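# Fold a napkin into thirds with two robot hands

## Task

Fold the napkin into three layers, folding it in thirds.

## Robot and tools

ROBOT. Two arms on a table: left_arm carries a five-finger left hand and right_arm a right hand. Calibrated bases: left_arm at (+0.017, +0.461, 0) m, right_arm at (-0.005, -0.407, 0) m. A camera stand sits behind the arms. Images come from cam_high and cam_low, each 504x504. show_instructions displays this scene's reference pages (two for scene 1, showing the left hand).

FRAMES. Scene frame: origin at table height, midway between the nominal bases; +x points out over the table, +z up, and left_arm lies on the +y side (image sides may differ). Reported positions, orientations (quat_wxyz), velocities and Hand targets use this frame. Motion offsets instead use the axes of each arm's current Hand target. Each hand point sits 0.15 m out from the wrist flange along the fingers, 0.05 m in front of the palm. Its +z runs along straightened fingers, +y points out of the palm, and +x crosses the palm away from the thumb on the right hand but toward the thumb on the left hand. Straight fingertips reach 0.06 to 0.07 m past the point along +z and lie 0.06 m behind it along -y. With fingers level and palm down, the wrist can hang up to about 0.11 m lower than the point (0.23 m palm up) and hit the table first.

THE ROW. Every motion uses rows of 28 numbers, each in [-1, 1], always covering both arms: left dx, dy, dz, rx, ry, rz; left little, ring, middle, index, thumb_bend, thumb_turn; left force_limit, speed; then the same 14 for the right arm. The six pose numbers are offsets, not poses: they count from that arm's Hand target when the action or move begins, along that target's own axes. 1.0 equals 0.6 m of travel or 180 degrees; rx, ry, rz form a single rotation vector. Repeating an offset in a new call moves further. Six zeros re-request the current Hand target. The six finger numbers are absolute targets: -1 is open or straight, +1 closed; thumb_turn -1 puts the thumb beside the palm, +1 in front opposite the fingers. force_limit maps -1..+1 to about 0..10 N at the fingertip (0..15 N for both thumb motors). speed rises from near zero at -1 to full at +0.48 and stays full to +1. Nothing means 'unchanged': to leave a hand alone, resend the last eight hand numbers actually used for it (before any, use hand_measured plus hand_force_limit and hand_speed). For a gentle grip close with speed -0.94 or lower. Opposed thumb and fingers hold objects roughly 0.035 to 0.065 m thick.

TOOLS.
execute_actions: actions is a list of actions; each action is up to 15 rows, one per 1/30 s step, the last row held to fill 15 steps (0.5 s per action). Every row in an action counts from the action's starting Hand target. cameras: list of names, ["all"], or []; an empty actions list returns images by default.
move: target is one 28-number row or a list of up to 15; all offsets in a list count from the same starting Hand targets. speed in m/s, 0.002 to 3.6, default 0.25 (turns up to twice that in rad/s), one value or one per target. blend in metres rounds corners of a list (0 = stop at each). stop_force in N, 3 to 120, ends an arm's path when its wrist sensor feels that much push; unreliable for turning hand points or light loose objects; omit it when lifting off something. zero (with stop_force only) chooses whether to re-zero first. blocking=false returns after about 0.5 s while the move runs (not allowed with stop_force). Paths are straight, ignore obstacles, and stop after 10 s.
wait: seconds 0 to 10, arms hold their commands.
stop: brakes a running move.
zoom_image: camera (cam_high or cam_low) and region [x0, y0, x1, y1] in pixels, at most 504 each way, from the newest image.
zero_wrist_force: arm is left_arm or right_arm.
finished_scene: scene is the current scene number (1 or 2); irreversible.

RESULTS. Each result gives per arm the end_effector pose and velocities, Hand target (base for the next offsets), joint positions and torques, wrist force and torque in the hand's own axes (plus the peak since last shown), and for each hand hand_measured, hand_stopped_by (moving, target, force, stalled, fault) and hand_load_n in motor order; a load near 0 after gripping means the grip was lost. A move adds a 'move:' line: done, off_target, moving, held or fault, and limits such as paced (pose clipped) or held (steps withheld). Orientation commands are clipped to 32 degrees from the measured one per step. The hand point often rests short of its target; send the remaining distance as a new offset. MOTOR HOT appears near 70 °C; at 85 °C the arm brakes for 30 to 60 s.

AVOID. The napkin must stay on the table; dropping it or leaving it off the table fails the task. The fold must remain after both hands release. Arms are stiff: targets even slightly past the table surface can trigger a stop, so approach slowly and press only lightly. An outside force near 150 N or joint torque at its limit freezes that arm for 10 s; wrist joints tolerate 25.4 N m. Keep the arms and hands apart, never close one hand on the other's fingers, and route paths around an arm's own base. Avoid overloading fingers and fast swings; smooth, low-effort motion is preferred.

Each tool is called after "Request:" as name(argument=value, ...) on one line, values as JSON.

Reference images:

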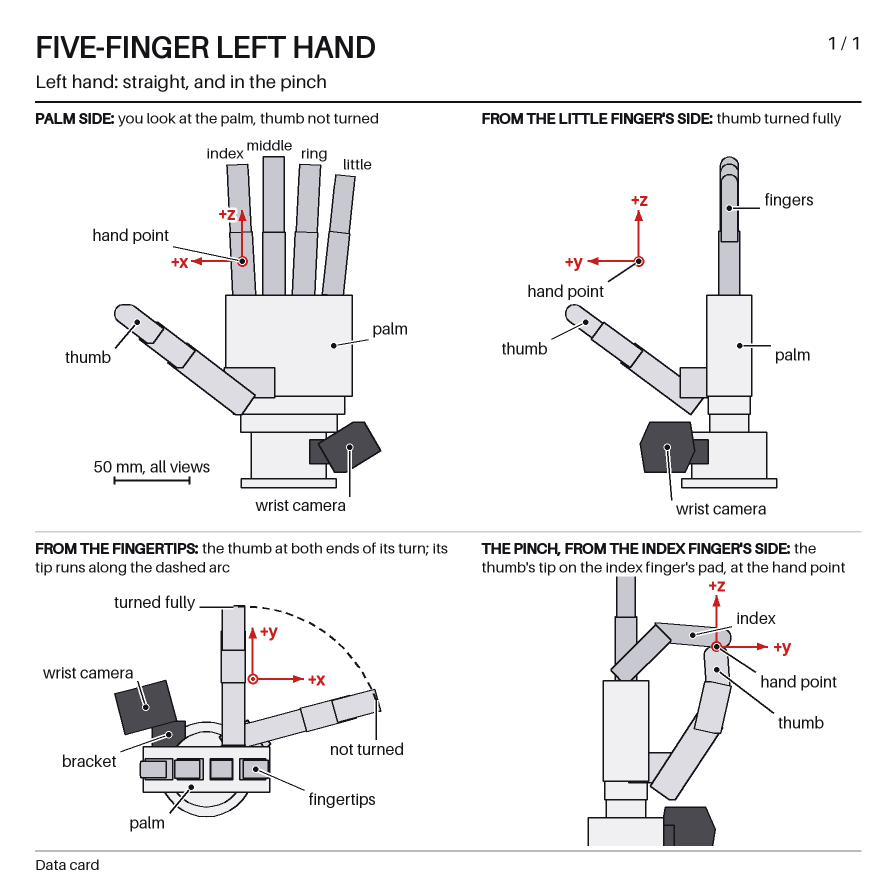

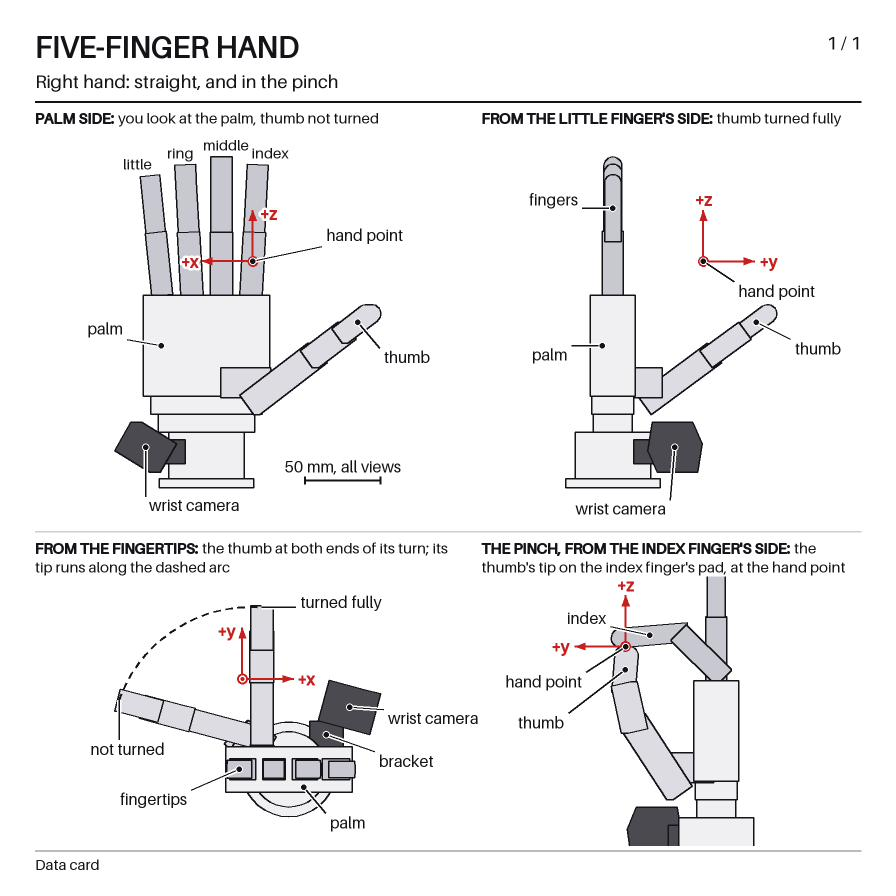

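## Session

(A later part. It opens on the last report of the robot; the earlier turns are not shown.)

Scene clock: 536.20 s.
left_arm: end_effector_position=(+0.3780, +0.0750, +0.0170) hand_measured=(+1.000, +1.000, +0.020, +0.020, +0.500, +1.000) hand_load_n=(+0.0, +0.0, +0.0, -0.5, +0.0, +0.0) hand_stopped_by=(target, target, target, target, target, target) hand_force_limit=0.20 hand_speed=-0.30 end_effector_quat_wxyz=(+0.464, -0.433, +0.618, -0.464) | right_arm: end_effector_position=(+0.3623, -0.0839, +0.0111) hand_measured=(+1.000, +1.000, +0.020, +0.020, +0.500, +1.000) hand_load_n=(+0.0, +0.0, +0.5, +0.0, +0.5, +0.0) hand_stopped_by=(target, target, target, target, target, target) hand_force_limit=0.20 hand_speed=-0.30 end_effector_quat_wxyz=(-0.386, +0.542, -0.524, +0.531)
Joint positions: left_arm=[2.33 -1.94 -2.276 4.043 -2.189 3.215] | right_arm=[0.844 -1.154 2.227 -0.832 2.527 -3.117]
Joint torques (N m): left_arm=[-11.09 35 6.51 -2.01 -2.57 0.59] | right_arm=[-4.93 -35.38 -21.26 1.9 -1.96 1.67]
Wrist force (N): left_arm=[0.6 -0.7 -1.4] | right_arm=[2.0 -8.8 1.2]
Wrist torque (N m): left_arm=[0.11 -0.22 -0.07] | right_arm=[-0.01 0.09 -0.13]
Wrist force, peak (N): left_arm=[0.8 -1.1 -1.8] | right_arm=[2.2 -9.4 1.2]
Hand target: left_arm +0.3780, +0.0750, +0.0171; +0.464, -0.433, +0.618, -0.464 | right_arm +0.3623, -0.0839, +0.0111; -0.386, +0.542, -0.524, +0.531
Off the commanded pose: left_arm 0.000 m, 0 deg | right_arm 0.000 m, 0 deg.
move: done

Request:
move(target=[0.0008,0.0046,-0.0330,0,0,0,1,1,0.02,0.02,0.5,1,0.2,-0.3,0,0,0,0,0,0,1,1,0.02,0.02,0.5,1,0.2,-0.3], speed=0.03, cameras=["all"])

Request:
zoom_image(camera="cam_high", region=[240, 155, 360, 275])

Request:
zoom_image(camera="cam_high", region=[310, 205, 360, 255])

Scene clock: 541.20 s.
left_arm: end_effector_position=(+0.3582, +0.0785, +0.0171) hand_measured=(+1.000, +1.000, +0.020, +0.020, +0.500, +1.000) hand_load_n=(+0.0, +0.0, +0.0, +0.0, +0.0, +0.0) hand_stopped_by=(target, target, target, target, target, target) hand_force_limit=0.20 hand_speed=-0.30 end_effector_quat_wxyz=(+0.464, -0.433, +0.618, -0.464) | right_arm: end_effector_position=(+0.3623, -0.0839, +0.0111) hand_measured=(+1.000, +1.000, +0.020, +0.020, +0.500, +1.000) hand_load_n=(+0.0, +0.0, +0.5, +0.0, +0.0, +0.0) hand_stopped_by=(target, target, target, target, target, target) hand_force_limit=0.20 hand_speed=-0.30 end_effector_quat_wxyz=(-0.386, +0.542, -0.524, +0.531)
Joint positions: left_arm=[2.292 -1.924 -2.304 4.051 -2.226 3.207] | right_arm=[0.844 -1.154 2.227 -0.832 2.527 -3.117]
Joint torques (N m): left_arm=[9.99 20.08 17.28 2.33 2.08 -0.8] | right_arm=[-2.62 -34.93 -21.66 1.2 -1.87 1.67]
Wrist force (N): left_arm=[0.6 -0.8 -1.3] | right_arm=[2.3 -9.2 1.1]
Wrist torque (N m): left_arm=[0.08 -0.22 0.13] | right_arm=[-0.07 0.04 -0.12]
Wrist force, peak (N): left_arm=[0.9 -0.7 -1.7] | right_arm=[2.2 -9.3 1.1]
Hand target: left_arm +0.3583, +0.0785, +0.0171; +0.464, -0.433, +0.618, -0.464 | right_arm +0.3623, -0.0839, +0.0111; -0.386, +0.542, -0.524, +0.531
Off the commanded pose: left_arm 0.000 m, 0 deg | right_arm 0.000 m, 0 deg.
move: done

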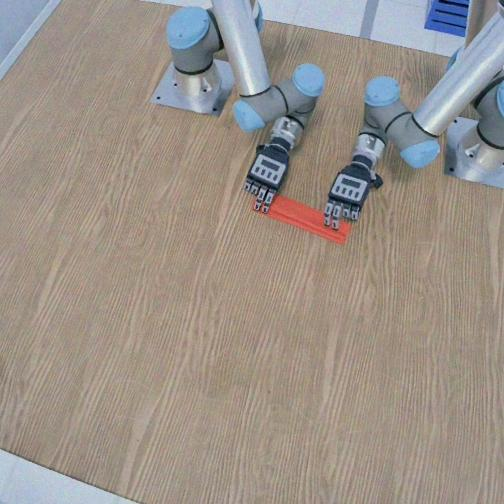

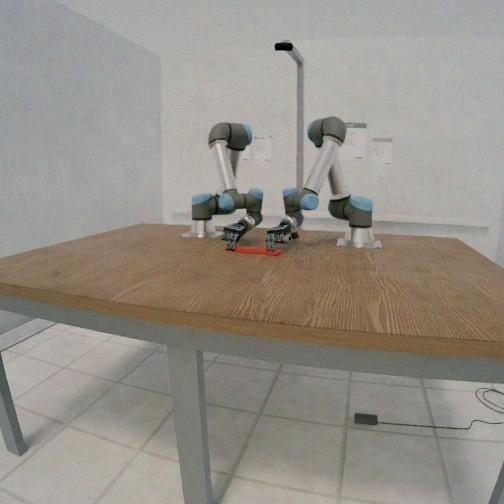

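Scaled by 4.200 from the camera's 504x504 image, which has a finer 720x720 frame.

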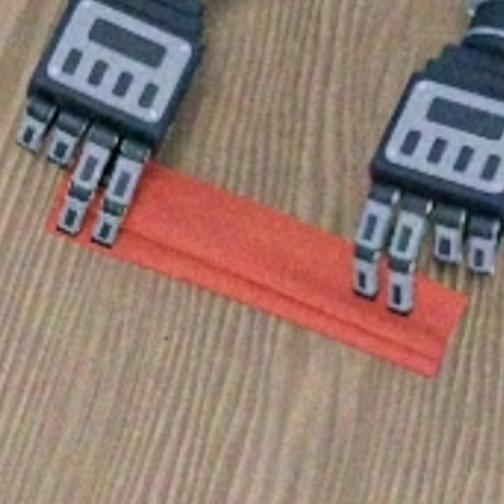

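Scaled by 10.080 from the camera's 504x504 image, which has a finer 720x720 frame.

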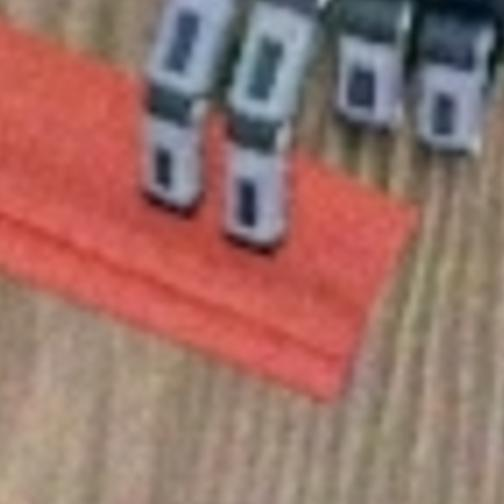

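Request:
move(target=[[-0.0043,-0.0244,-0.0035,0,0,0,1,1,0.02,0.02,0.5,1,0.2,-0.3,0,0,0,0,0,0,1,1,0.02,0.02,0.5,1,0.2,-0.3],[-0.0051,-0.0290,0.0295,0,0,0,1,1,0.02,0.02,0.5,1,0.2,-0.3,0,0,0,0,0,0,1,1,0.02,0.02,0.5,1,0.2,-0.3],[-0.0008,-0.0046,0.0330,0,0,0,1,1,0.02,0.02,0.5,1,0.2,-0.3,0,0,0,0,0,0,1,1,0.02,0.02,0.5,1,0.2,-0.3],[0.0002,0.0011,-0.0082,0,0,0,1,1,0.02,0.02,0.5,1,0.2,-0.3,0,0,0,0,0,0,1,1,0.02,0.02,0.5,1,0.2,-0.3]], speed=0.05, cameras=["all"])

Request:
zoom_image(camera="cam_high", region=[240, 155, 360, 275])

Scene clock: 549.83 s.
left_arm: end_effector_position=(+0.3534, +0.0793, +0.0172) hand_measured=(+1.000, +1.000, +0.020, +0.020, +0.500, +1.000) hand_load_n=(+0.0, +0.0, +0.0, +0.0, +0.0, +0.0) hand_stopped_by=(target, target, target, target, target, target) hand_force_limit=0.20 hand_speed=-0.30 end_effector_quat_wxyz=(+0.464, -0.433, +0.618, -0.464) end_effector_velocity=(+0.001, -0.002, +0.000) end_effector_angular_velocity=(-0.002, +0.000, -0.004) | right_arm: end_effector_position=(+0.3623, -0.0839, +0.0111) hand_measured=(+1.000, +1.000, +0.020, +0.020, +0.500, +1.000) hand_load_n=(+0.0, +0.0, +0.5, +0.0, +0.0, +0.0) hand_stopped_by=(target, target, target, target, target, target) hand_force_limit=0.20 hand_speed=-0.30 end_effector_quat_wxyz=(-0.386, +0.542, -0.524, +0.531)
Joint positions: left_arm=[2.282 -1.921 -2.31 4.053 -2.236 3.205] | right_arm=[0.844 -1.154 2.227 -0.832 2.527 -3.117]
Joint velocities: left_arm=[0.003 -0.001 0.003 0 0.007 0] | right_arm=[within noise]
Joint torques (N m): left_arm=[9.15 16.53 17.48 0.9 2.1 0.3] | right_arm=[2.36 -35.33 -21.09 0.45 -1.52 1.59]
Wrist force (N): left_arm=[0.6 -0.8 -1.2] | right_arm=[2.3 -8.5 1.1]
Wrist torque (N m): left_arm=[0.09 -0.21 0.13] | right_arm=[0.02 0.06 -0.11]
Wrist force, peak (N): left_arm=[0.7 -1.0 -2.0] | right_arm=[2.3 -9.3 1.0]
Hand target: left_arm +0.3534, +0.0793, +0.0171; +0.464, -0.433, +0.618, -0.464 | right_arm +0.3623, -0.0839, +0.0111; -0.386, +0.542, -0.524, +0.531
Off the commanded pose: left_arm 0.000 m, 0 deg | right_arm 0.000 m, 0 deg.
move: done

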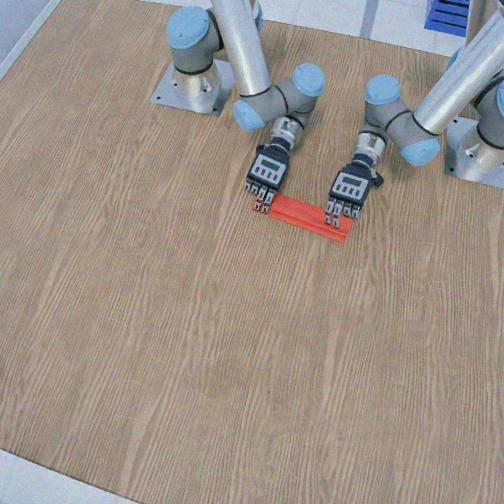

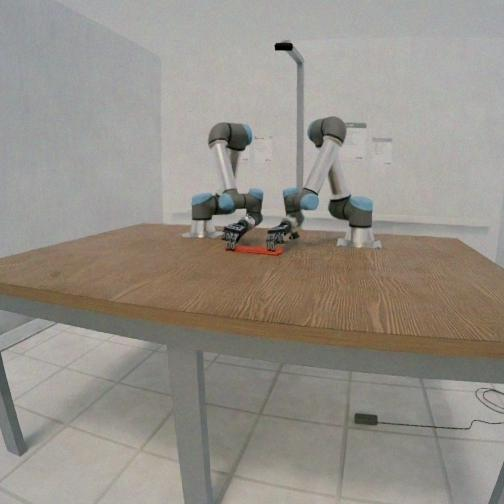

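Scaled by 4.200 from the camera's 504x504 image, which has a finer 720x720 frame.

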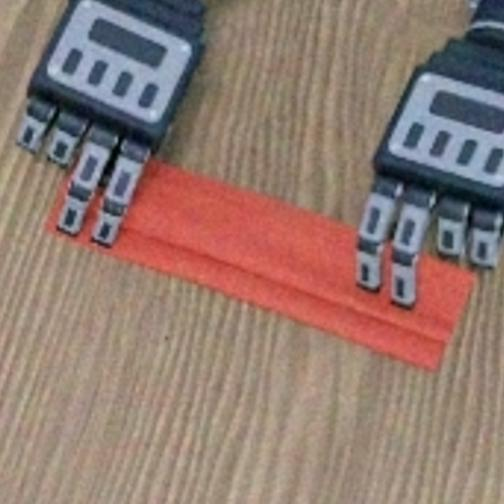

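Request:
move(target=[[-0.0043,-0.0244,-0.0035,0,0,0,1,1,0.02,0.02,0.5,1,0.2,-0.3,0,0,0,0,0,0,1,1,0.02,0.02,0.5,1,0.2,-0.3],[-0.0051,-0.0290,0.0295,0,0,0,1,1,0.02,0.02,0.5,1,0.2,-0.3,0,0,0,0,0,0,1,1,0.02,0.02,0.5,1,0.2,-0.3],[-0.0008,-0.0046,0.0330,0,0,0,1,1,0.02,0.02,0.5,1,0.2,-0.3,0,0,0,0,0,0,1,1,0.02,0.02,0.5,1,0.2,-0.3],[0.0002,0.0011,-0.0082,0,0,0,1,1,0.02,0.02,0.5,1,0.2,-0.3,0,0,0,0,0,0,1,1,0.02,0.02,0.5,1,0.2,-0.3]], speed=0.06, cameras=["all"])

Request:
zoom_image(camera="cam_high", region=[240, 155, 360, 275])

Request:
zoom_image(camera="cam_low", region=[215, 225, 295, 265])

Scene clock: 563.83 s.
left_arm: end_effector_position=(+0.3485, +0.0802, +0.0172) hand_measured=(+1.000, +1.000, +0.020, +0.020, +0.500, +1.000) hand_load_n=(+0.0, +0.0, +0.0, +0.0, +0.0, +0.0) hand_stopped_by=(target, target, target, target, target, target) hand_force_limit=0.20 hand_speed=-0.30 end_effector_quat_wxyz=(+0.464, -0.433, +0.618, -0.464) end_effector_velocity=(+0.002, +0.000, +0.000) end_effector_angular_velocity=(+0.000, +0.000, -0.001) | right_arm: end_effector_position=(+0.3623, -0.0839, +0.0111) hand_measured=(+1.000, +1.000, +0.020, +0.020, +0.500, +1.000) hand_load_n=(+0.0, +0.0, +0.5, +0.0, +0.0, +0.0) hand_stopped_by=(target, target, target, target, target, target) hand_force_limit=0.20 hand_speed=-0.30 end_effector_quat_wxyz=(-0.386, +0.542, -0.524, +0.531)
Joint positions: left_arm=[2.272 -1.917 -2.317 4.054 -2.246 3.202] | right_arm=[0.844 -1.154 2.227 -0.832 2.527 -3.117]
Joint velocities: left_arm=[0.004 -0.001 0.002 0 0.005 0.001] | right_arm=[within noise]
Joint torques (N m): left_arm=[12 15.22 18.67 0.97 2.13 0.47] | right_arm=[6.54 -34.83 -20.86 -0.37 -1.53 1.86]
Wrist force (N): left_arm=[0.8 -0.8 -1.8] | right_arm=[2.3 -8.6 1.0]
Wrist torque (N m): left_arm=[0.11 -0.24 0.14] | right_arm=[0.01 0.05 -0.11]
Wrist force, peak (N): left_arm=[0.7 -0.9 -2.3] | right_arm=[2.2 -9.3 1.1]
Hand target: left_arm +0.3485, +0.0802, +0.0171; +0.464, -0.433, +0.618, -0.464 | right_arm +0.3623, -0.0839, +0.0111; -0.386, +0.542, -0.524, +0.531
Off the commanded pose: left_arm 0.000 m, 0 deg | right_arm 0.000 m, 0 deg.
move: done

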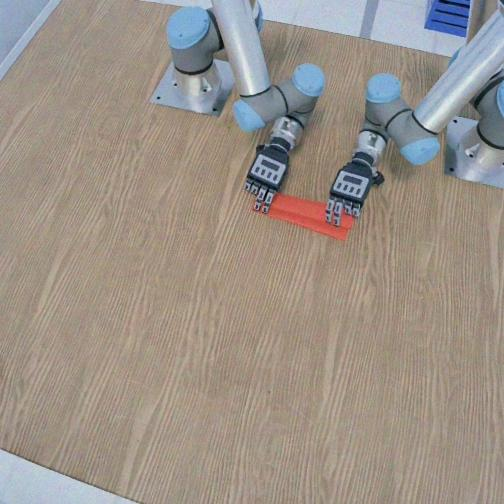

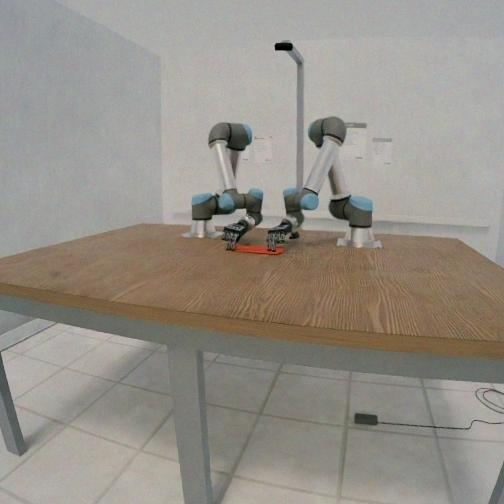

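Scaled by 4.200 from the camera's 504x504 image, which has a finer 720x720 frame.

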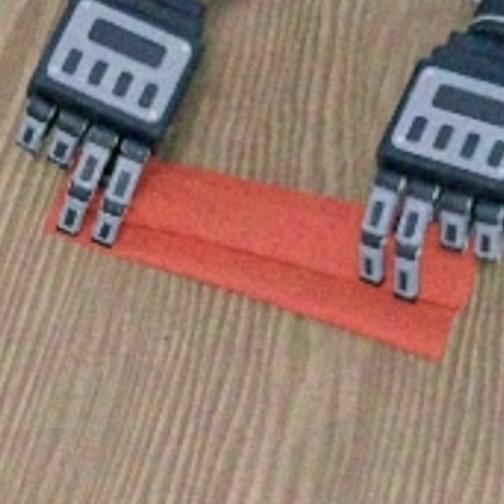

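Scaled by 6.300 from the camera's 504x504 image, which has a finer 720x720 frame.

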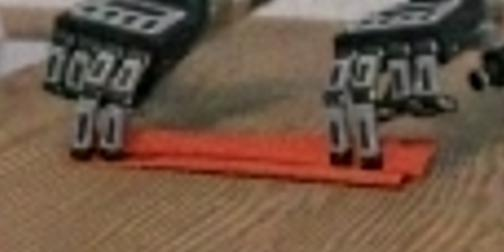

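Request:
move(target=[[-0.0043,-0.0244,-0.0035,0,0,0,1,1,0.02,0.02,0.5,1,0.2,-0.3,0,0,0,0,0,0,1,1,0.02,0.02,0.5,1,0.2,-0.3],[-0.0051,-0.0290,0.0295,0,0,0,1,1,0.02,0.02,0.5,1,0.2,-0.3,0,0,0,0,0,0,1,1,0.02,0.02,0.5,1,0.2,-0.3],[-0.0008,-0.0046,0.0330,0,0,0,1,1,0.02,0.02,0.5,1,0.2,-0.3,0,0,0,0,0,0,1,1,0.02,0.02,0.5,1,0.2,-0.3],[0.0003,0.0018,-0.0132,0,0,0,1,1,0.02,0.02,0.5,1,0.2,-0.3,0,0,0,0,0,0,1,1,0.02,0.02,0.5,1,0.2,-0.3]], speed=0.06, cameras=["all"])

Request:
zoom_image(camera="cam_high", region=[240, 155, 360, 275])

Scene clock: 570.13 s.
left_arm: end_effector_position=(+0.3406, +0.0816, +0.0172) hand_measured=(+1.000, +1.000, +0.020, +0.020, +0.500, +1.000) hand_load_n=(+0.0, +0.0, +0.0, +0.0, +0.0, +0.0) hand_stopped_by=(target, target, target, target, target, target) hand_force_limit=0.20 hand_speed=-0.30 end_effector_quat_wxyz=(+0.464, -0.433, +0.618, -0.464) end_effector_velocity=(+0.002, -0.001, +0.000) end_effector_angular_velocity=(-0.003, +0.000, -0.002) | right_arm: end_effector_position=(+0.3623, -0.0839, +0.0111) hand_measured=(+1.000, +1.000, +0.020, +0.020, +0.500, +1.000) hand_load_n=(+0.0, +0.0, +0.5, +0.0, +0.5, +0.0) hand_stopped_by=(target, target, target, target, target, target) hand_force_limit=0.20 hand_speed=-0.30 end_effector_quat_wxyz=(-0.386, +0.542, -0.524, +0.531)
Joint positions: left_arm=[2.255 -1.912 -2.326 4.056 -2.262 3.199] | right_arm=[0.844 -1.154 2.227 -0.832 2.527 -3.117]
Joint velocities: left_arm=[0.003 -0.001 0.003 0 0.006 -0.001] | right_arm=[within noise]
Joint torques (N m): left_arm=[9.02 16.72 18.28 0.91 2.35 0.55] | right_arm=[9.49 -34.47 -21.52 -1.29 -1.48 1.66]
Wrist force (N): left_arm=[0.7 -0.7 -1.8] | right_arm=[2.2 -8.9 1.1]
Wrist torque (N m): left_arm=[0.13 -0.24 0.13] | right_arm=[-0.03 0.05 -0.12]
Wrist force, peak (N): left_arm=[0.7 -1.5 -1.8] | right_arm=[2.1 -9.4 1.0]
Hand target: left_arm +0.3407, +0.0816, +0.0171; +0.464, -0.433, +0.618, -0.464 | right_arm +0.3623, -0.0839, +0.0111; -0.386, +0.542, -0.524, +0.531
Off the commanded pose: left_arm 0.000 m, 0 deg | right_arm 0.000 m, 0 deg.
move: done

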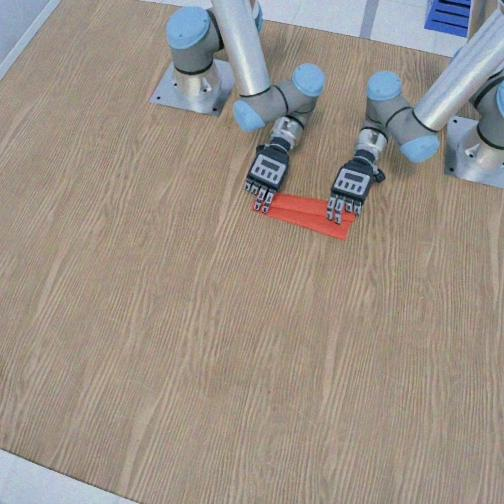

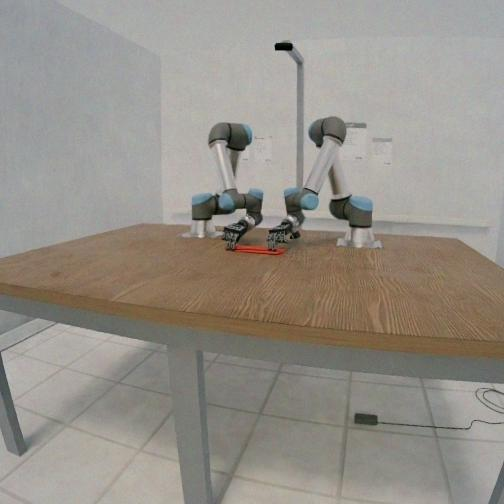

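Scaled by 4.200 from the camera's 504x504 image, which has a finer 720x720 frame.

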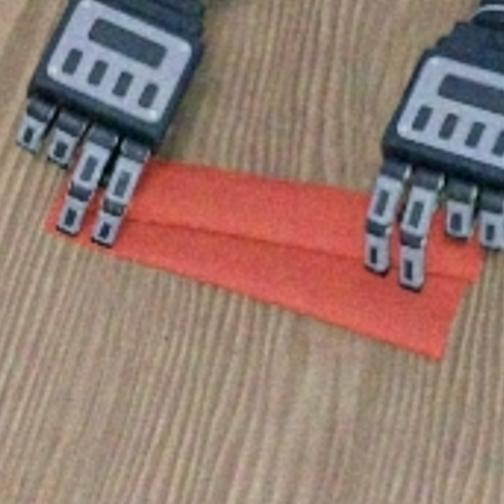

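Request:
move(target=[[-0.0043,-0.0244,-0.0035,0,0,0,1,1,0.02,0.02,0.5,1,0.2,-0.3,0,0,0,0,0,0,1,1,0.02,0.02,0.5,1,0.2,-0.3],[-0.0055,-0.0313,0.0460,0,0,0,1,1,0.02,0.02,0.5,1,0.2,-0.3,0,0,0,0,0,0,1,1,0.02,0.02,0.5,1,0.2,-0.3]], speed=0.08)

Request:
move(target=[0.0069,0.0390,0.0056,0,0,0,1,1,0.02,0.02,0.5,1,0.2,-0.3,0,0,0,0,0,0,1,1,0.02,0.02,0.5,1,0.2,-0.3], speed=0.01, stop_force=6, cameras=["all"])

Scene clock: 586.93 s.
left_arm: end_effector_position=(+0.3702, +0.0764, +0.0321) hand_measured=(+1.000, +1.000, +0.020, +0.020, +0.500, +1.000) hand_load_n=(+0.0, +0.0, +0.0, +0.0, +0.0, +0.0) hand_stopped_by=(target, target, target, target, target, target) hand_force_limit=0.20 hand_speed=-0.30 end_effector_quat_wxyz=(+0.464, -0.433, +0.618, -0.464) end_effector_velocity=(-0.001, +0.001, +0.000) end_effector_angular_velocity=(+0.000, +0.000, +0.003) | right_arm: end_effector_position=(+0.3623, -0.0839, +0.0111) hand_measured=(+1.000, +1.000, +0.020, +0.020, +0.500, +1.000) hand_load_n=(+0.0, +0.0, +0.5, +0.0, +0.0, +0.0) hand_stopped_by=(target, target, target, target, target, target) hand_force_limit=0.20 hand_speed=-0.30 end_effector_quat_wxyz=(-0.386, +0.542, -0.524, +0.531)
Joint positions: left_arm=[2.315 -1.893 -2.28 3.998 -2.203 3.212] | right_arm=[0.844 -1.154 2.227 -0.832 2.527 -3.117]
Joint velocities: left_arm=[-0.003 0.002 -0.003 0 -0.005 -0.001] | right_arm=[within noise]
Joint torques (N m): left_arm=[-7.78 36.87 3.53 0.8 -3.03 -0.59] | right_arm=[10.13 -34.98 -20.39 -1.97 -1.42 1.81]
Wrist force (N): left_arm=[0.9 -0.8 -1.4] | right_arm=[2.1 -9.0 1.0]
Wrist torque (N m): left_arm=[0.09 -0.26 -0.05] | right_arm=[-0.02 0.08 -0.13]
Wrist force, peak (N): left_arm=[0.9 -0.9 -2.3] | right_arm=[2.2 -9.3 1.0]
Hand target: left_arm +0.3702, +0.0764, +0.0322; +0.464, -0.433, +0.618, -0.464 | right_arm +0.3623, -0.0839, +0.0111; -0.386, +0.542, -0.524, +0.531
Off the commanded pose: left_arm 0.000 m, 0 deg | right_arm 0.000 m, 0 deg.
move: done

Scene clock: 590.03 s.
left_arm: end_effector_position=(+0.3702, +0.0764, +0.0124) hand_measured=(+1.000, +1.000, +0.020, +0.020, +0.500, +1.000) hand_load_n=(+0.0, +0.0, +0.5, +0.0, +0.0, +0.0) hand_stopped_by=(target, target, target, target, target, target) hand_force_limit=0.20 hand_speed=-0.30 end_effector_quat_wxyz=(+0.464, -0.433, +0.618, -0.464) | right_arm: end_effector_position=(+0.3623, -0.0839, +0.0111) hand_measured=(+1.000, +1.000, +0.020, +0.020, +0.500, +1.000) hand_load_n=(+0.0, +0.0, +0.5, +0.0, +0.0, +0.0) hand_stopped_by=(target, target, target, target, target, target) hand_force_limit=0.20 hand_speed=-0.30 end_effector_quat_wxyz=(-0.386, +0.542, -0.524, +0.531)
Joint positions: left_arm=[2.315 -1.946 -2.289 4.061 -2.203 3.212] | right_arm=[0.844 -1.154 2.227 -0.832 2.527 -3.117]
Joint torques (N m): left_arm=[-9.03 33.18 13.64 -2.86 -0.69 -1.68] | right_arm=[10 -34.99 -19.9 -2.07 -1.57 1.65]
Wrist force (N): left_arm=[-0.2 -5.7 -2.3] | right_arm=[2.0 -8.8 1.2]
Wrist torque (N m): left_arm=[0.13 -0.26 0.04] | right_arm=[-0.03 0.09 -0.13]
Wrist force, peak (N): left_arm=[-1.4 -11.0 -4.0] | right_arm=[2.5 -9.3 1.2]
Hand target: left_arm +0.3702, +0.0764, +0.0124; +0.464, -0.433, +0.618, -0.464 (not the last commanded pose) | right_arm +0.3623, -0.0839, +0.0111; -0.386, +0.542, -0.524, +0.531
Off the commanded pose: left_arm 0.004 m, 0 deg | right_arm 0.000 m, 0 deg.
move: contact (left_arm)

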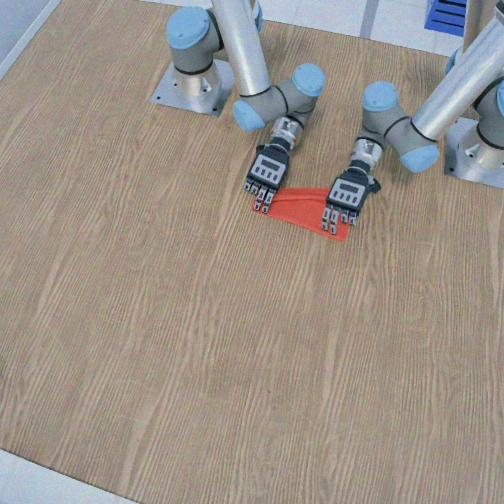

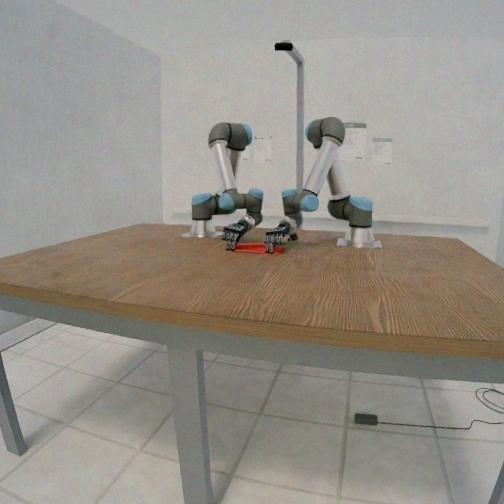

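Request:
zoom_image(camera="cam_high", region=[240, 155, 360, 275])

Scaled by 4.200 from the camera's 504x504 image, which has a finer 720x720 frame.

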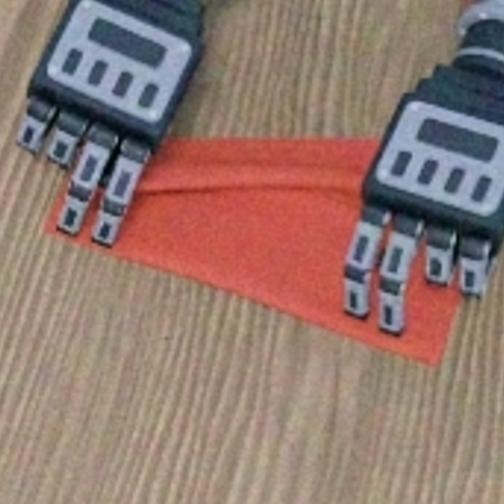

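Request:
move(target=[0.0005,0.0027,0.0004,0,0,0,1,1,0.02,0.02,0.5,1,0.2,-0.3,0,0,0,0,0,0,1,1,0.02,0.02,0.5,1,0.2,-0.3], speed=0.01)

Request:
move(target=[[0,0,0,0,0,0,1,1,0.02,0.02,0.5,1,0.2,-0.3,0.0043,-0.0244,-0.0035,0,0,0,1,1,0.02,0.02,0.5,1,0.2,-0.3],[0,0,0,0,0,0,1,1,0.02,0.02,0.5,1,0.2,-0.3,0.0145,-0.0101,-0.0918,0,0,0,1,1,0.02,0.02,0.5,1,0.2,-0.3],[0,0,0,0,0,0,1,1,0.02,0.02,0.5,1,0.2,-0.3,0.0119,0.0045,-0.0897,0,0,0,1,1,0.02,0.02,0.5,1,0.2,-0.3]], speed=0.06, cameras=["cam_high"])

Scene clock: 600.57 s.
left_arm: end_effector_position=(+0.3703, +0.0763, +0.0108) hand_measured=(+1.000, +1.000, +0.020, +0.020, +0.500, +1.000) hand_load_n=(+0.0, +0.0, +0.0, +0.0, +0.0, +0.0) hand_stopped_by=(target, target, target, target, target, target) hand_force_limit=0.20 hand_speed=-0.30 end_effector_quat_wxyz=(+0.464, -0.433, +0.618, -0.464) | right_arm: end_effector_position=(+0.3623, -0.0839, +0.0111) hand_measured=(+1.000, +1.000, +0.020, +0.020, +0.500, +1.000) hand_load_n=(+0.0, +0.0, +0.5, +0.0, +0.0, +0.5) hand_stopped_by=(target, target, target, target, target, target) hand_force_limit=0.20 hand_speed=-0.30 end_effector_quat_wxyz=(-0.386, +0.542, -0.524, +0.531)
Joint positions: left_arm=[2.315 -1.951 -2.289 4.067 -2.203 3.212] | right_arm=[0.844 -1.154 2.227 -0.832 2.527 -3.117]
Joint torques (N m): left_arm=[-7.72 -2.93 -7.54 -5 1.31 -1.89] | right_arm=[9.23 -35.07 -20.36 -2.16 -1.27 1.64]
Wrist force (N): left_arm=[-10.1 -46.8 -16.7] | right_arm=[2.0 -8.8 1.2]
Wrist torque (N m): left_arm=[0.03 -0.64 0.80] | right_arm=[-0.02 0.08 -0.13]
Wrist force, peak (N): left_arm=[-10.1 -46.8 -16.7] | right_arm=[2.3 -9.2 1.3]
Hand target: left_arm +0.3702, +0.0763, +0.0107; +0.464, -0.433, +0.618, -0.464 | right_arm +0.3623, -0.0839, +0.0111; -0.386, +0.542, -0.524, +0.531
Off the commanded pose: left_arm 0.000 m, 0 deg | right_arm 0.000 m, 0 deg.
move: done

Scene clock: 602.73 s.
left_arm: end_effector_position=(+0.3702, +0.0763, +0.0107) hand_measured=(+1.000, +1.000, +0.020, +0.020, +0.500, +1.000) hand_load_n=(+0.5, +0.0, +0.5, +0.0, +0.0, +0.0) hand_stopped_by=(target, target, target, target, target, target) hand_force_limit=0.20 hand_speed=-0.30 end_effector_quat_wxyz=(+0.464, -0.433, +0.618, -0.464) | right_arm: end_effector_position=(+0.3083, -0.0839, +0.0171) hand_measured=(+1.000, +1.000, +0.020, +0.020, +0.500, +1.000) hand_load_n=(+0.0, +0.0, +0.0, +0.0, +0.5, +0.0) hand_stopped_by=(target, target, target, target, target, target) hand_force_limit=0.20 hand_speed=-0.30 end_effector_quat_wxyz=(-0.386, +0.542, -0.524, +0.531)
Joint positions: left_arm=[2.315 -1.951 -2.289 4.067 -2.203 3.212] | right_arm=[0.973 -1.182 2.257 -0.778 2.651 -3.052]
Joint torques (N m): left_arm=[-9.61 -6.45 -8.68 -9.36 -0.74 -1.05] | right_arm=[-11.64 -35.52 -8.48 2.7 -1.85 -2.12]
Wrist force (N): left_arm=[-9.7 -49.3 -17.1] | right_arm=[1.3 -3.9 2.5]
Wrist torque (N m): left_arm=[0.05 -0.69 0.85] | right_arm=[0.00 -0.01 0.03]
Wrist force, peak (N): left_arm=[-10.0 -49.5 -17.7] | right_arm=[1.9 -8.7 1.2]
Hand target: left_arm +0.3702, +0.0763, +0.0107; +0.464, -0.433, +0.618, -0.464 | right_arm +0.3083, -0.0838, +0.0171; -0.386, +0.542, -0.524, +0.531
Off the commanded pose: left_arm 0.000 m, 0 deg | right_arm 0.000 m, 0 deg.
move: done
Images, in order (width x height): cam_high 504x504.

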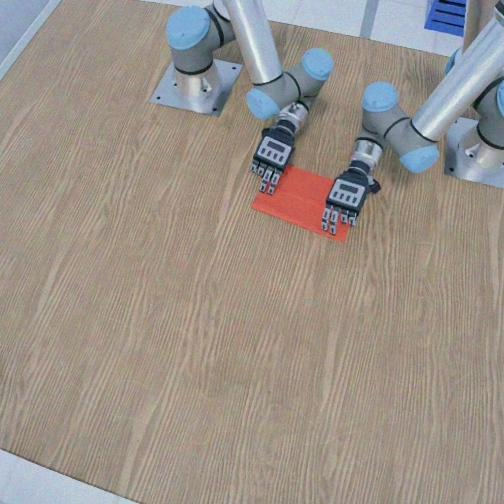

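Request:
zoom_image(camera="cam_high", region=[240, 155, 360, 275])

Request:
move(target=[-0.0005,-0.0023,-0.0003,0,0,0,1,1,0.02,0.02,0.5,1,0.2,-0.3,0,0,0,0,0,0,1,1,0.02,0.02,0.5,1,0.2,-0.3], speed=0.01)

Scaled by 4.200 from the camera's 504x504 image, which has a finer 720x720 frame.

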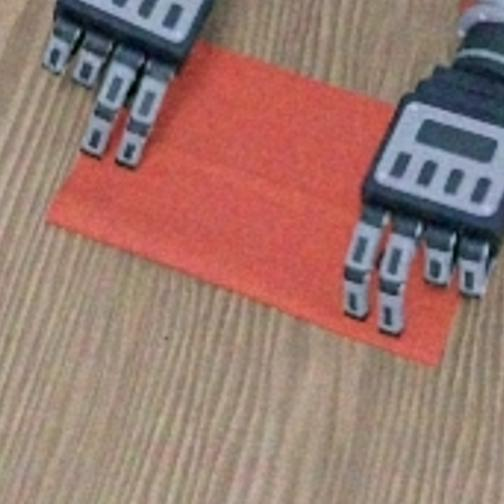

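Scene clock: 605.53 s.
left_arm: end_effector_position=(+0.3702, +0.0764, +0.0121) hand_measured=(+1.000, +1.000, +0.020, +0.020, +0.500, +1.000) hand_load_n=(+0.0, +0.0, +1.5, +0.0, +0.0, -0.5) hand_stopped_by=(target, target, target, target, target, target) hand_force_limit=0.20 hand_speed=-0.30 end_effector_quat_wxyz=(+0.464, -0.433, +0.618, -0.464) | right_arm: end_effector_position=(+0.3083, -0.0838, +0.0171) hand_measured=(+1.000, +1.000, +0.020, +0.020, +0.500, +1.000) hand_load_n=(+0.5, +0.0, +0.0, +0.0, +0.0, +0.0) hand_stopped_by=(target, target, target, target, target, target) hand_force_limit=0.20 hand_speed=-0.30 end_effector_quat_wxyz=(-0.386, +0.542, -0.524, +0.531)
Joint positions: left_arm=[2.315 -1.947 -2.289 4.062 -2.203 3.212] | right_arm=[0.973 -1.182 2.257 -0.778 2.651 -3.052]
Joint torques (N m): left_arm=[10.33 28.51 14.49 -2.2 2.42 0.85] | right_arm=[-10.86 -35.73 -22.17 2.46 -2.01 1.81]
Wrist force (N): left_arm=[-0.9 -10.5 -3.7] | right_arm=[1.2 -3.9 2.1]
Wrist torque (N m): left_arm=[0.12 -0.32 0.13] | right_arm=[0.03 0.01 0.03]
Wrist force, peak (N): left_arm=[-9.6 -51.0 -17.5] | right_arm=[1.4 -4.1 2.2]
Hand target: left_arm +0.3702, +0.0764, +0.0122; +0.464, -0.433, +0.618, -0.464 | right_arm +0.3083, -0.0838, +0.0171; -0.386, +0.542, -0.524, +0.531
Off the commanded pose: left_arm 0.000 m, 0 deg | right_arm 0.000 m, 0 deg.
move: done

Request:
move(target=[[-0.0143,-0.0813,-0.0116,0,0,0,1,1,0.02,0.02,0.5,1,0.2,-0.3,0.0143,-0.0813,-0.0116,0,0,0,1,1,0.02,0.02,0.5,1,0.2,-0.3],[-0.0143,-0.0813,-0.2616,0,0,0,1,1,0.02,0.02,0.5,1,0.2,-0.3,0.0143,-0.0813,-0.2616,0,0,0,1,1,0.02,0.02,0.5,1,0.2,-0.3]], speed=[0.05,0.15], cameras=["all"])

Request:
zoom_image(camera="cam_high", region=[240, 155, 360, 275])

Scene clock: 615.07 s.
left_arm: end_effector_position=(+0.2240, +0.1022, +0.0831) hand_measured=(+1.000, +1.000, +0.020, +0.020, +0.500, +1.000) hand_load_n=(+0.0, +0.5, +0.0, +0.0, +0.0, +0.0) hand_stopped_by=(target, target, target, target, target, target) hand_force_limit=0.20 hand_speed=-0.30 end_effector_quat_wxyz=(+0.464, -0.433, +0.618, -0.464) | right_arm: end_effector_position=(+0.1612, -0.0630, +0.0878) hand_measured=(+1.000, +1.000, +0.020, +0.020, +0.500, +1.000) hand_load_n=(+0.5, +0.0, +0.0, +0.0, +0.0, +0.0) hand_stopped_by=(target, target, target, target, target, target) hand_force_limit=0.20 hand_speed=-0.30 end_effector_quat_wxyz=(-0.386, +0.542, -0.524, +0.531) end_effector_velocity=(+0.000, +0.001, +0.000) end_effector_angular_velocity=(+0.001, +0.000, +0.002)
Joint positions: left_arm=[1.94 -1.684 -2.355 3.778 -2.57 3.095] | right_arm=[1.413 -1.046 2.007 0.382 3 -1.974]
Joint velocities: left_arm=[within noise] | right_arm=[0.001 0 -0.001 -0.006 0 -0.006]
Joint torques (N m): left_arm=[-10.84 8.99 5.93 2.79 -2.67 2.66] | right_arm=[12.27 -41.66 -13.83 -0.52 3.43 -2.57]
Wrist force (N): left_arm=[-0.4 -2.7 -1.4] | right_arm=[1.3 -3.5 2.8]
Wrist torque (N m): left_arm=[-0.19 -0.06 -0.07] | right_arm=[0.01 -0.01 0.04]
Wrist force, peak (N): left_arm=[-1.1 -10.9 -3.8] | right_arm=[1.1 -4.1 3.7]
Hand target: left_arm +0.2240, +0.1022, +0.0831; +0.464, -0.433, +0.618, -0.464 | right_arm +0.1611, -0.0630, +0.0878; -0.386, +0.542, -0.524, +0.531
Off the commanded pose: left_arm 0.000 m, 0 deg | right_arm 0.000 m, 0 deg.
move: done

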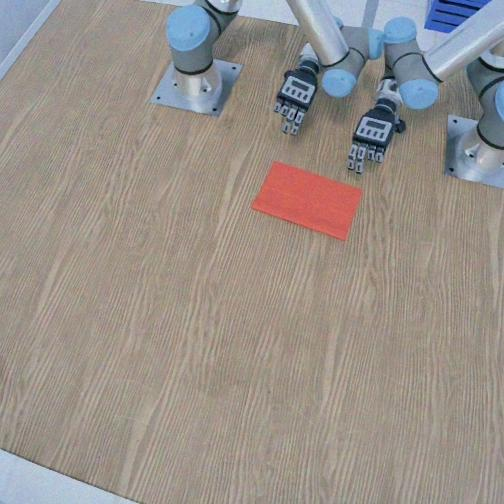

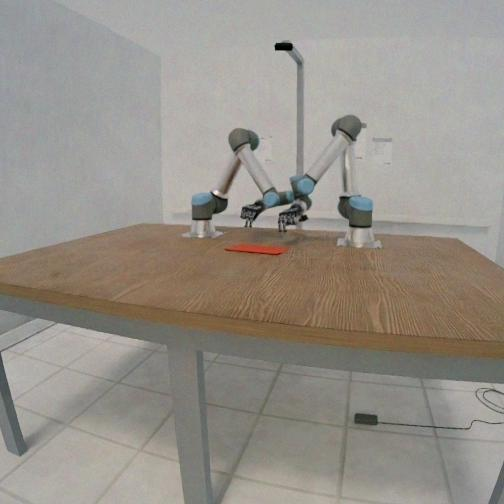

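Scaled by 4.200 from the camera's 504x504 image, which has a finer 720x720 frame.

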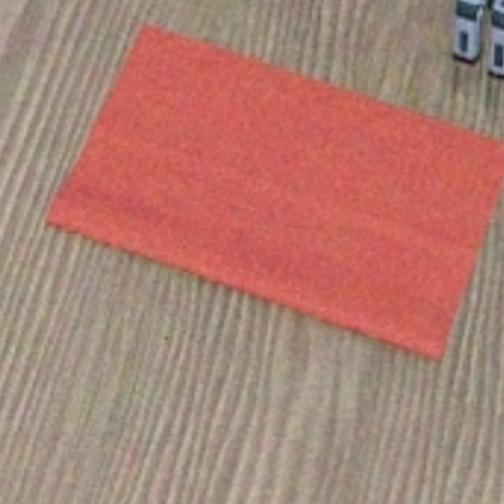

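Request:
zoom_image(camera="cam_high", region=[310, 160, 370, 220])

Request:
zoom_image(camera="cam_high", region=[245, 155, 305, 215])

Request:
zoom_image(camera="cam_high", region=[300, 190, 360, 250])

Scaled by 8.400 from the camera's 504x504 image, which has a finer 720x720 frame.

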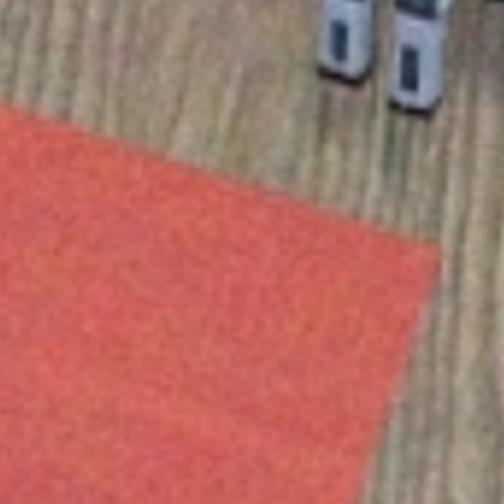

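Scaled by 8.400 from the camera's 504x504 image, which has a finer 720x720 frame.

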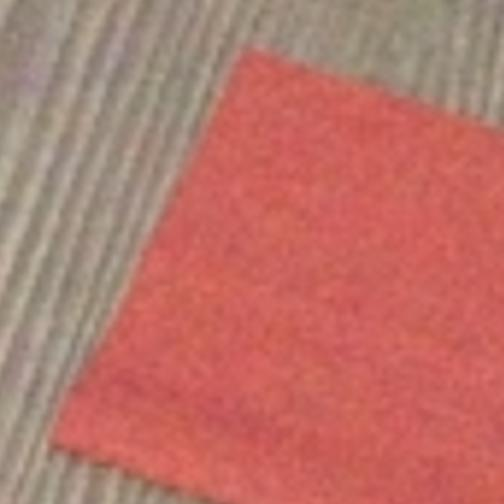

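Scaled by 8.400 from the camera's 504x504 image, which has a finer 720x720 frame.

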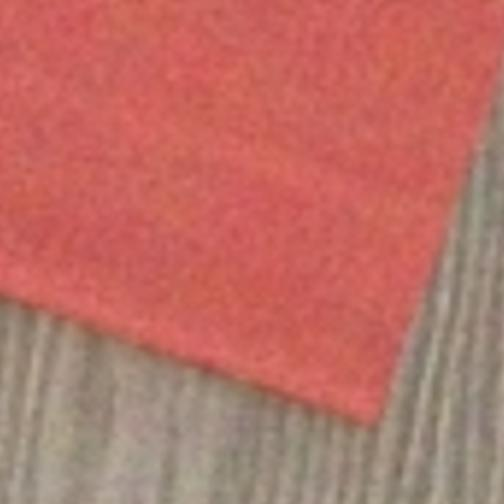

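Request:
move(target=[0.0274,0.0719,0.0680,0.0019,0.0108,0.0015,1,1,0.02,0.02,-0.23,1,0.2,-0.3,-0.0352,0.0695,0.1366,0.0057,-0.0325,-0.0046,1,1,0.02,0.02,-0.23,1,0.2,-0.3], speed=0.1, cameras=["cam_high"])

Request:
zoom_image(camera="cam_high", region=[240, 145, 370, 275])

Scene clock: 644.77 s.
left_arm: end_effector_position=(+0.2560, +0.0878, +0.0325) hand_measured=(+1.000, +1.000, +0.020, +0.020, -0.230, +1.000) hand_load_n=(+0.0, +0.0, +0.0, +0.0, -0.5, +0.0) hand_stopped_by=(target, target, target, target, target, target) hand_force_limit=0.20 hand_speed=-0.30 end_effector_quat_wxyz=(+0.456, -0.422, +0.626, -0.472) | right_arm: end_effector_position=(+0.2373, -0.0602, +0.0322) hand_measured=(+1.000, +1.000, +0.020, +0.020, -0.230, +1.000) hand_load_n=(+0.0, +0.0, +0.0, +0.5, +0.0, +0.0) hand_stopped_by=(target, target, target, target, target, target) hand_force_limit=0.20 hand_speed=-0.30 end_effector_quat_wxyz=(-0.413, +0.569, -0.495, +0.510)
Joint positions: left_arm=[2.045 -1.827 -2.388 3.999 -2.434 3.15] | right_arm=[1.169 -1.224 2.263 -0.681 2.737 -2.984]
Joint torques (N m): left_arm=[-11.22 28.53 15.86 -1.71 -2.49 -1.39] | right_arm=[6.25 -33.33 -23.35 0.43 0.58 1]
Wrist force (N): left_arm=[-0.5 -2.5 -1.2] | right_arm=[1.3 -4.0 2.9]
Wrist torque (N m): left_arm=[-0.17 -0.05 -0.09] | right_arm=[-0.04 -0.06 -0.05]
Wrist force, peak (N): left_arm=[-0.6 -3.1 -1.6] | right_arm=[1.4 -4.3 2.9]
Hand target: left_arm +0.2560, +0.0877, +0.0325; +0.455, -0.422, +0.626, -0.472 | right_arm +0.2373, -0.0601, +0.0322; -0.413, +0.569, -0.495, +0.510
Off the commanded pose: left_arm 0.000 m, 0 deg | right_arm 0.000 m, 0 deg.
move: done
Images, in order (width x height): cam_high 504x504.

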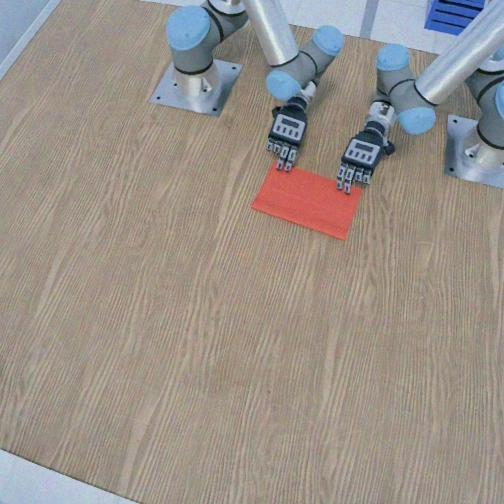

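Scaled by 3.877 from the camera's 504x504 image, which has a finer 720x720 frame.

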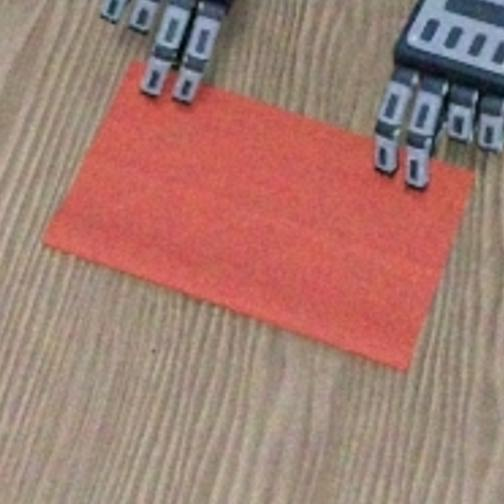

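Request:
move(target=[0.0042,0.0236,0.0034,0,0,0,1,1,0.02,0.02,-0.23,1,0.2,-0.3,-0.0042,0.0236,0.0034,0,0,0,1,1,0.02,0.02,-0.23,1,0.2,-0.3], speed=0.04)

Request:
move(target=[0.0029,0.0163,0.0023,0,0,0,1,1,0.02,0.02,-0.23,1,0.2,-0.3,-0.0029,0.0163,0.0023,0,0,0,1,1,0.02,0.02,-0.23,1,0.2,-0.3], speed=0.006, stop_force=9)

Scene clock: 650.97 s.
left_arm: end_effector_position=(+0.2560, +0.0877, +0.0179) hand_measured=(+1.000, +1.000, +0.020, +0.020, -0.230, +1.000) hand_load_n=(+0.0, +0.0, +0.0, +0.0, +0.0, +0.0) hand_stopped_by=(target, target, target, target, target, target) hand_force_limit=0.20 hand_speed=-0.30 end_effector_quat_wxyz=(+0.455, -0.422, +0.626, -0.472) end_effector_velocity=(-0.001, +0.001, +0.000) end_effector_angular_velocity=(+0.004, +0.001, -0.001) | right_arm: end_effector_position=(+0.2373, -0.0600, +0.0177) hand_measured=(+1.000, +1.000, +0.020, +0.020, -0.230, +1.000) hand_load_n=(+0.0, +0.0, +0.0, +0.0, +0.5, +0.0) hand_stopped_by=(target, target, target, target, target, target) hand_force_limit=0.20 hand_speed=-0.30 end_effector_quat_wxyz=(-0.413, +0.569, -0.495, +0.510) end_effector_velocity=(+0.000, -0.001, +0.001) end_effector_angular_velocity=(-0.007, +0.002, +0.001)
Joint positions: left_arm=[2.045 -1.872 -2.396 4.052 -2.434 3.15] | right_arm=[1.169 -1.185 2.269 -0.727 2.737 -2.984]
Joint velocities: left_arm=[0 0.003 0 -0.006 0.001 0.001] | right_arm=[0 -0.003 0 0.007 0 -0.003]
Joint torques (N m): left_arm=[-10.78 32.79 10.55 -1.99 -2.64 0.24] | right_arm=[-1.67 -36 -2.16 3 -1.81 -2.09]
Wrist force (N): left_arm=[-0.5 -2.3 -1.0] | right_arm=[0.9 -3.9 2.7]
Wrist torque (N m): left_arm=[-0.14 -0.04 -0.08] | right_arm=[-0.01 0.02 -0.06]
Wrist force, peak (N): left_arm=[-0.5 -2.8 -1.3] | right_arm=[1.1 -4.6 2.9]
Hand target: left_arm +0.2560, +0.0877, +0.0180; +0.455, -0.422, +0.626, -0.472 | right_arm +0.2374, -0.0600, +0.0177; -0.413, +0.569, -0.495, +0.510
Off the commanded pose: left_arm 0.000 m, 0 deg | right_arm 0.000 m, 0 deg.
move: done

Scene clock: 652.90 s.
left_arm: end_effector_position=(+0.2560, +0.0876, +0.0131) hand_measured=(+1.000, +1.000, +0.020, +0.020, -0.228, +1.000) hand_load_n=(+0.0, +0.0, +0.0, +0.0, -5.5, -1.5) hand_stopped_by=(target, target, target, target, target, target) hand_force_limit=0.20 hand_speed=-0.30 end_effector_quat_wxyz=(+0.455, -0.422, +0.626, -0.472) | right_arm: end_effector_position=(+0.2374, -0.0600, +0.0125) hand_measured=(+1.000, +1.000, +0.020, +0.020, -0.228, +1.000) hand_load_n=(+0.0, +0.0, +0.0, +0.0, -5.5, -1.0) hand_stopped_by=(target, target, target, target, target, target) hand_force_limit=0.20 hand_speed=-0.30 end_effector_quat_wxyz=(-0.413, +0.569, -0.495, +0.510)
Joint positions: left_arm=[2.045 -1.888 -2.398 4.069 -2.434 3.15] | right_arm=[1.169 -1.171 2.271 -0.742 2.737 -2.984]
Joint torques (N m): left_arm=[-6.71 29.13 15.75 -3.01 -1.91 0.52] | right_arm=[-9.91 -32.45 -14.96 3.16 -0.81 -2.18]
Wrist force (N): left_arm=[-2.1 -10.4 -4.0] | right_arm=[2.1 -12.1 0.1]
Wrist torque (N m): left_arm=[-0.38 -0.02 0.01] | right_arm=[-0.34 0.01 -0.16]
Wrist force, peak (N): left_arm=[-2.0 -12.4 -5.7] | right_arm=[2.2 -14.4 -1.2]
Hand target: left_arm +0.2560, +0.0876, +0.0131; +0.455, -0.422, +0.626, -0.472 (not the last commanded pose) | right_arm +0.2374, -0.0600, +0.0125; -0.413, +0.569, -0.495, +0.510 (not the last commanded pose)
Off the commanded pose: left_arm 0.005 m, 0 deg | right_arm 0.005 m, 0 deg.
move: contact (left_arm, right_arm)

Request:
move(target=[0,0,0,0,0,0,1,1,0.2,0.2,-0.23,1,0.1,-0.85,0,0,0,0,0,0,1,1,0.2,0.2,-0.23,1,0.1,-0.85])

Request:
move(target=[0,0,0,0,0,0,1,1,0.4,0.4,-0.23,1,0.15,-0.85,0,0,0,0,0,0,1,1,0.4,0.4,-0.23,1,0.15,-0.85], cameras=["cam_high"])

Request:
zoom_image(camera="cam_high", region=[240, 145, 370, 275])

Scene clock: 661.30 s.
left_arm: end_effector_position=(+0.2560, +0.0876, +0.0132) hand_measured=(+1.000, +1.000, +0.198, +0.200, -0.228, +1.000) hand_load_n=(+0.0, +0.0, +4.0, +0.0, -4.5, -1.5) hand_stopped_by=(target, target, target, target, target, target) hand_force_limit=0.10 hand_speed=-0.85 end_effector_quat_wxyz=(+0.455, -0.422, +0.626, -0.472) | right_arm: end_effector_position=(+0.2374, -0.0600, +0.0125) hand_measured=(+1.000, +1.000, +0.198, +0.200, -0.228, +1.000) hand_load_n=(+0.0, +0.0, +4.0, +0.0, -5.0, -1.5) hand_stopped_by=(target, target, target, target, target, target) hand_force_limit=0.10 hand_speed=-0.85 end_effector_quat_wxyz=(-0.413, +0.569, -0.495, +0.510)
Joint positions: left_arm=[2.045 -1.887 -2.398 4.069 -2.434 3.15] | right_arm=[1.169 -1.171 2.271 -0.742 2.737 -2.984]
Joint torques (N m): left_arm=[3.81 21.95 9.1 -2.18 -0.44 0.44] | right_arm=[-10.31 -28.36 -16.47 2.79 -0.89 -2.36]
Wrist force (N): left_arm=[-3.1 -20.2 -2.6] | right_arm=[3.3 -20.2 0.8]
Wrist torque (N m): left_arm=[-0.44 -0.08 0.22] | right_arm=[-0.54 0.01 -0.33]
Wrist force, peak (N): left_arm=[-3.6 -20.5 -2.7] | right_arm=[3.5 -20.5 1.0]
Hand target: left_arm +0.2560, +0.0876, +0.0131; +0.455, -0.422, +0.626, -0.472 | right_arm +0.2374, -0.0600, +0.0125; -0.413, +0.569, -0.495, +0.510
Off the commanded pose: left_arm 0.000 m, 0 deg | right_arm 0.000 m, 0 deg.
move: done

Scene clock: 661.80 s.
left_arm: end_effector_position=(+0.2560, +0.0876, +0.0132) hand_measured=(+1.000, +1.000, +0.238, +0.294, -0.228, +1.000) hand_load_n=(+0.0, +0.0, +5.0, +6.0, -4.5, -2.0) hand_stopped_by=(target, target, force, force, target, target) hand_force_limit=0.15 hand_speed=-0.85 end_effector_quat_wxyz=(+0.455, -0.422, +0.626, -0.472) | right_arm: end_effector_position=(+0.2374, -0.0600, +0.0125) hand_measured=(+1.000, +1.000, +0.252, +0.294, -0.228, +1.000) hand_load_n=(+0.0, +0.0, +7.0, +5.5, -5.0, -2.0) hand_stopped_by=(target, target, force, force, target, target) hand_force_limit=0.15 hand_speed=-0.85 end_effector_quat_wxyz=(-0.413, +0.569, -0.495, +0.510)
Joint positions: left_arm=[2.045 -1.887 -2.398 4.069 -2.434 3.15] | right_arm=[1.169 -1.171 2.271 -0.742 2.737 -2.984]
Joint torques (N m): left_arm=[4.66 16.34 1.28 -2.17 0.06 0.36] | right_arm=[-10.19 -24.05 -12.24 2.95 -0.95 -2.2]
Wrist force (N): left_arm=[-3.3 -20.4 -1.6] | right_arm=[3.0 -22.7 1.5]
Wrist torque (N m): left_arm=[-0.44 -0.02 0.20] | right_arm=[-0.70 0.03 -0.39]
Wrist force, peak (N): left_arm=[-3.3 -21.1 -1.4] | right_arm=[3.0 -22.7 1.5]
Hand target: left_arm +0.2560, +0.0876, +0.0131; +0.455, -0.422, +0.626, -0.472 | right_arm +0.2374, -0.0600, +0.0125; -0.413, +0.569, -0.495, +0.510
Off the commanded pose: left_arm 0.000 m, 0 deg | right_arm 0.000 m, 0 deg.
move: done
Images, in order (width x height): cam_high 504x504.

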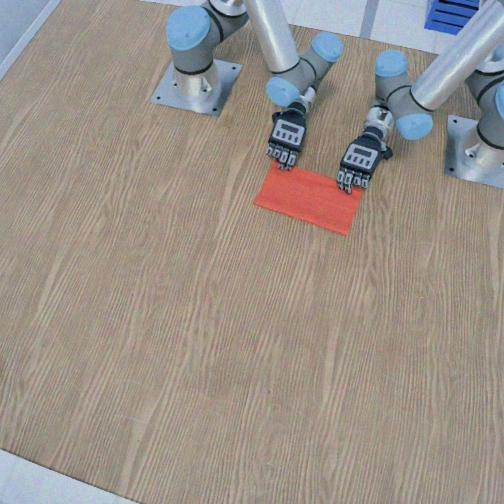

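Scaled by 3.877 from the camera's 504x504 image, which has a finer 720x720 frame.

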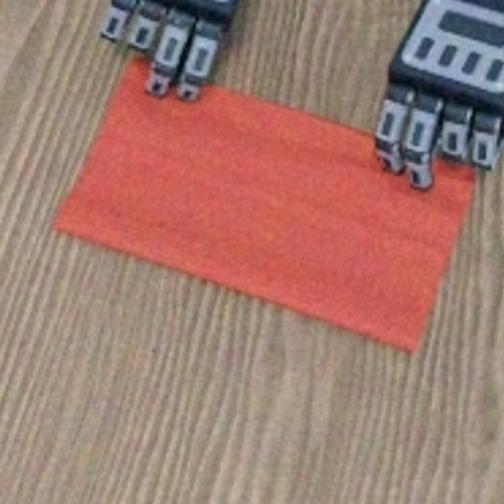

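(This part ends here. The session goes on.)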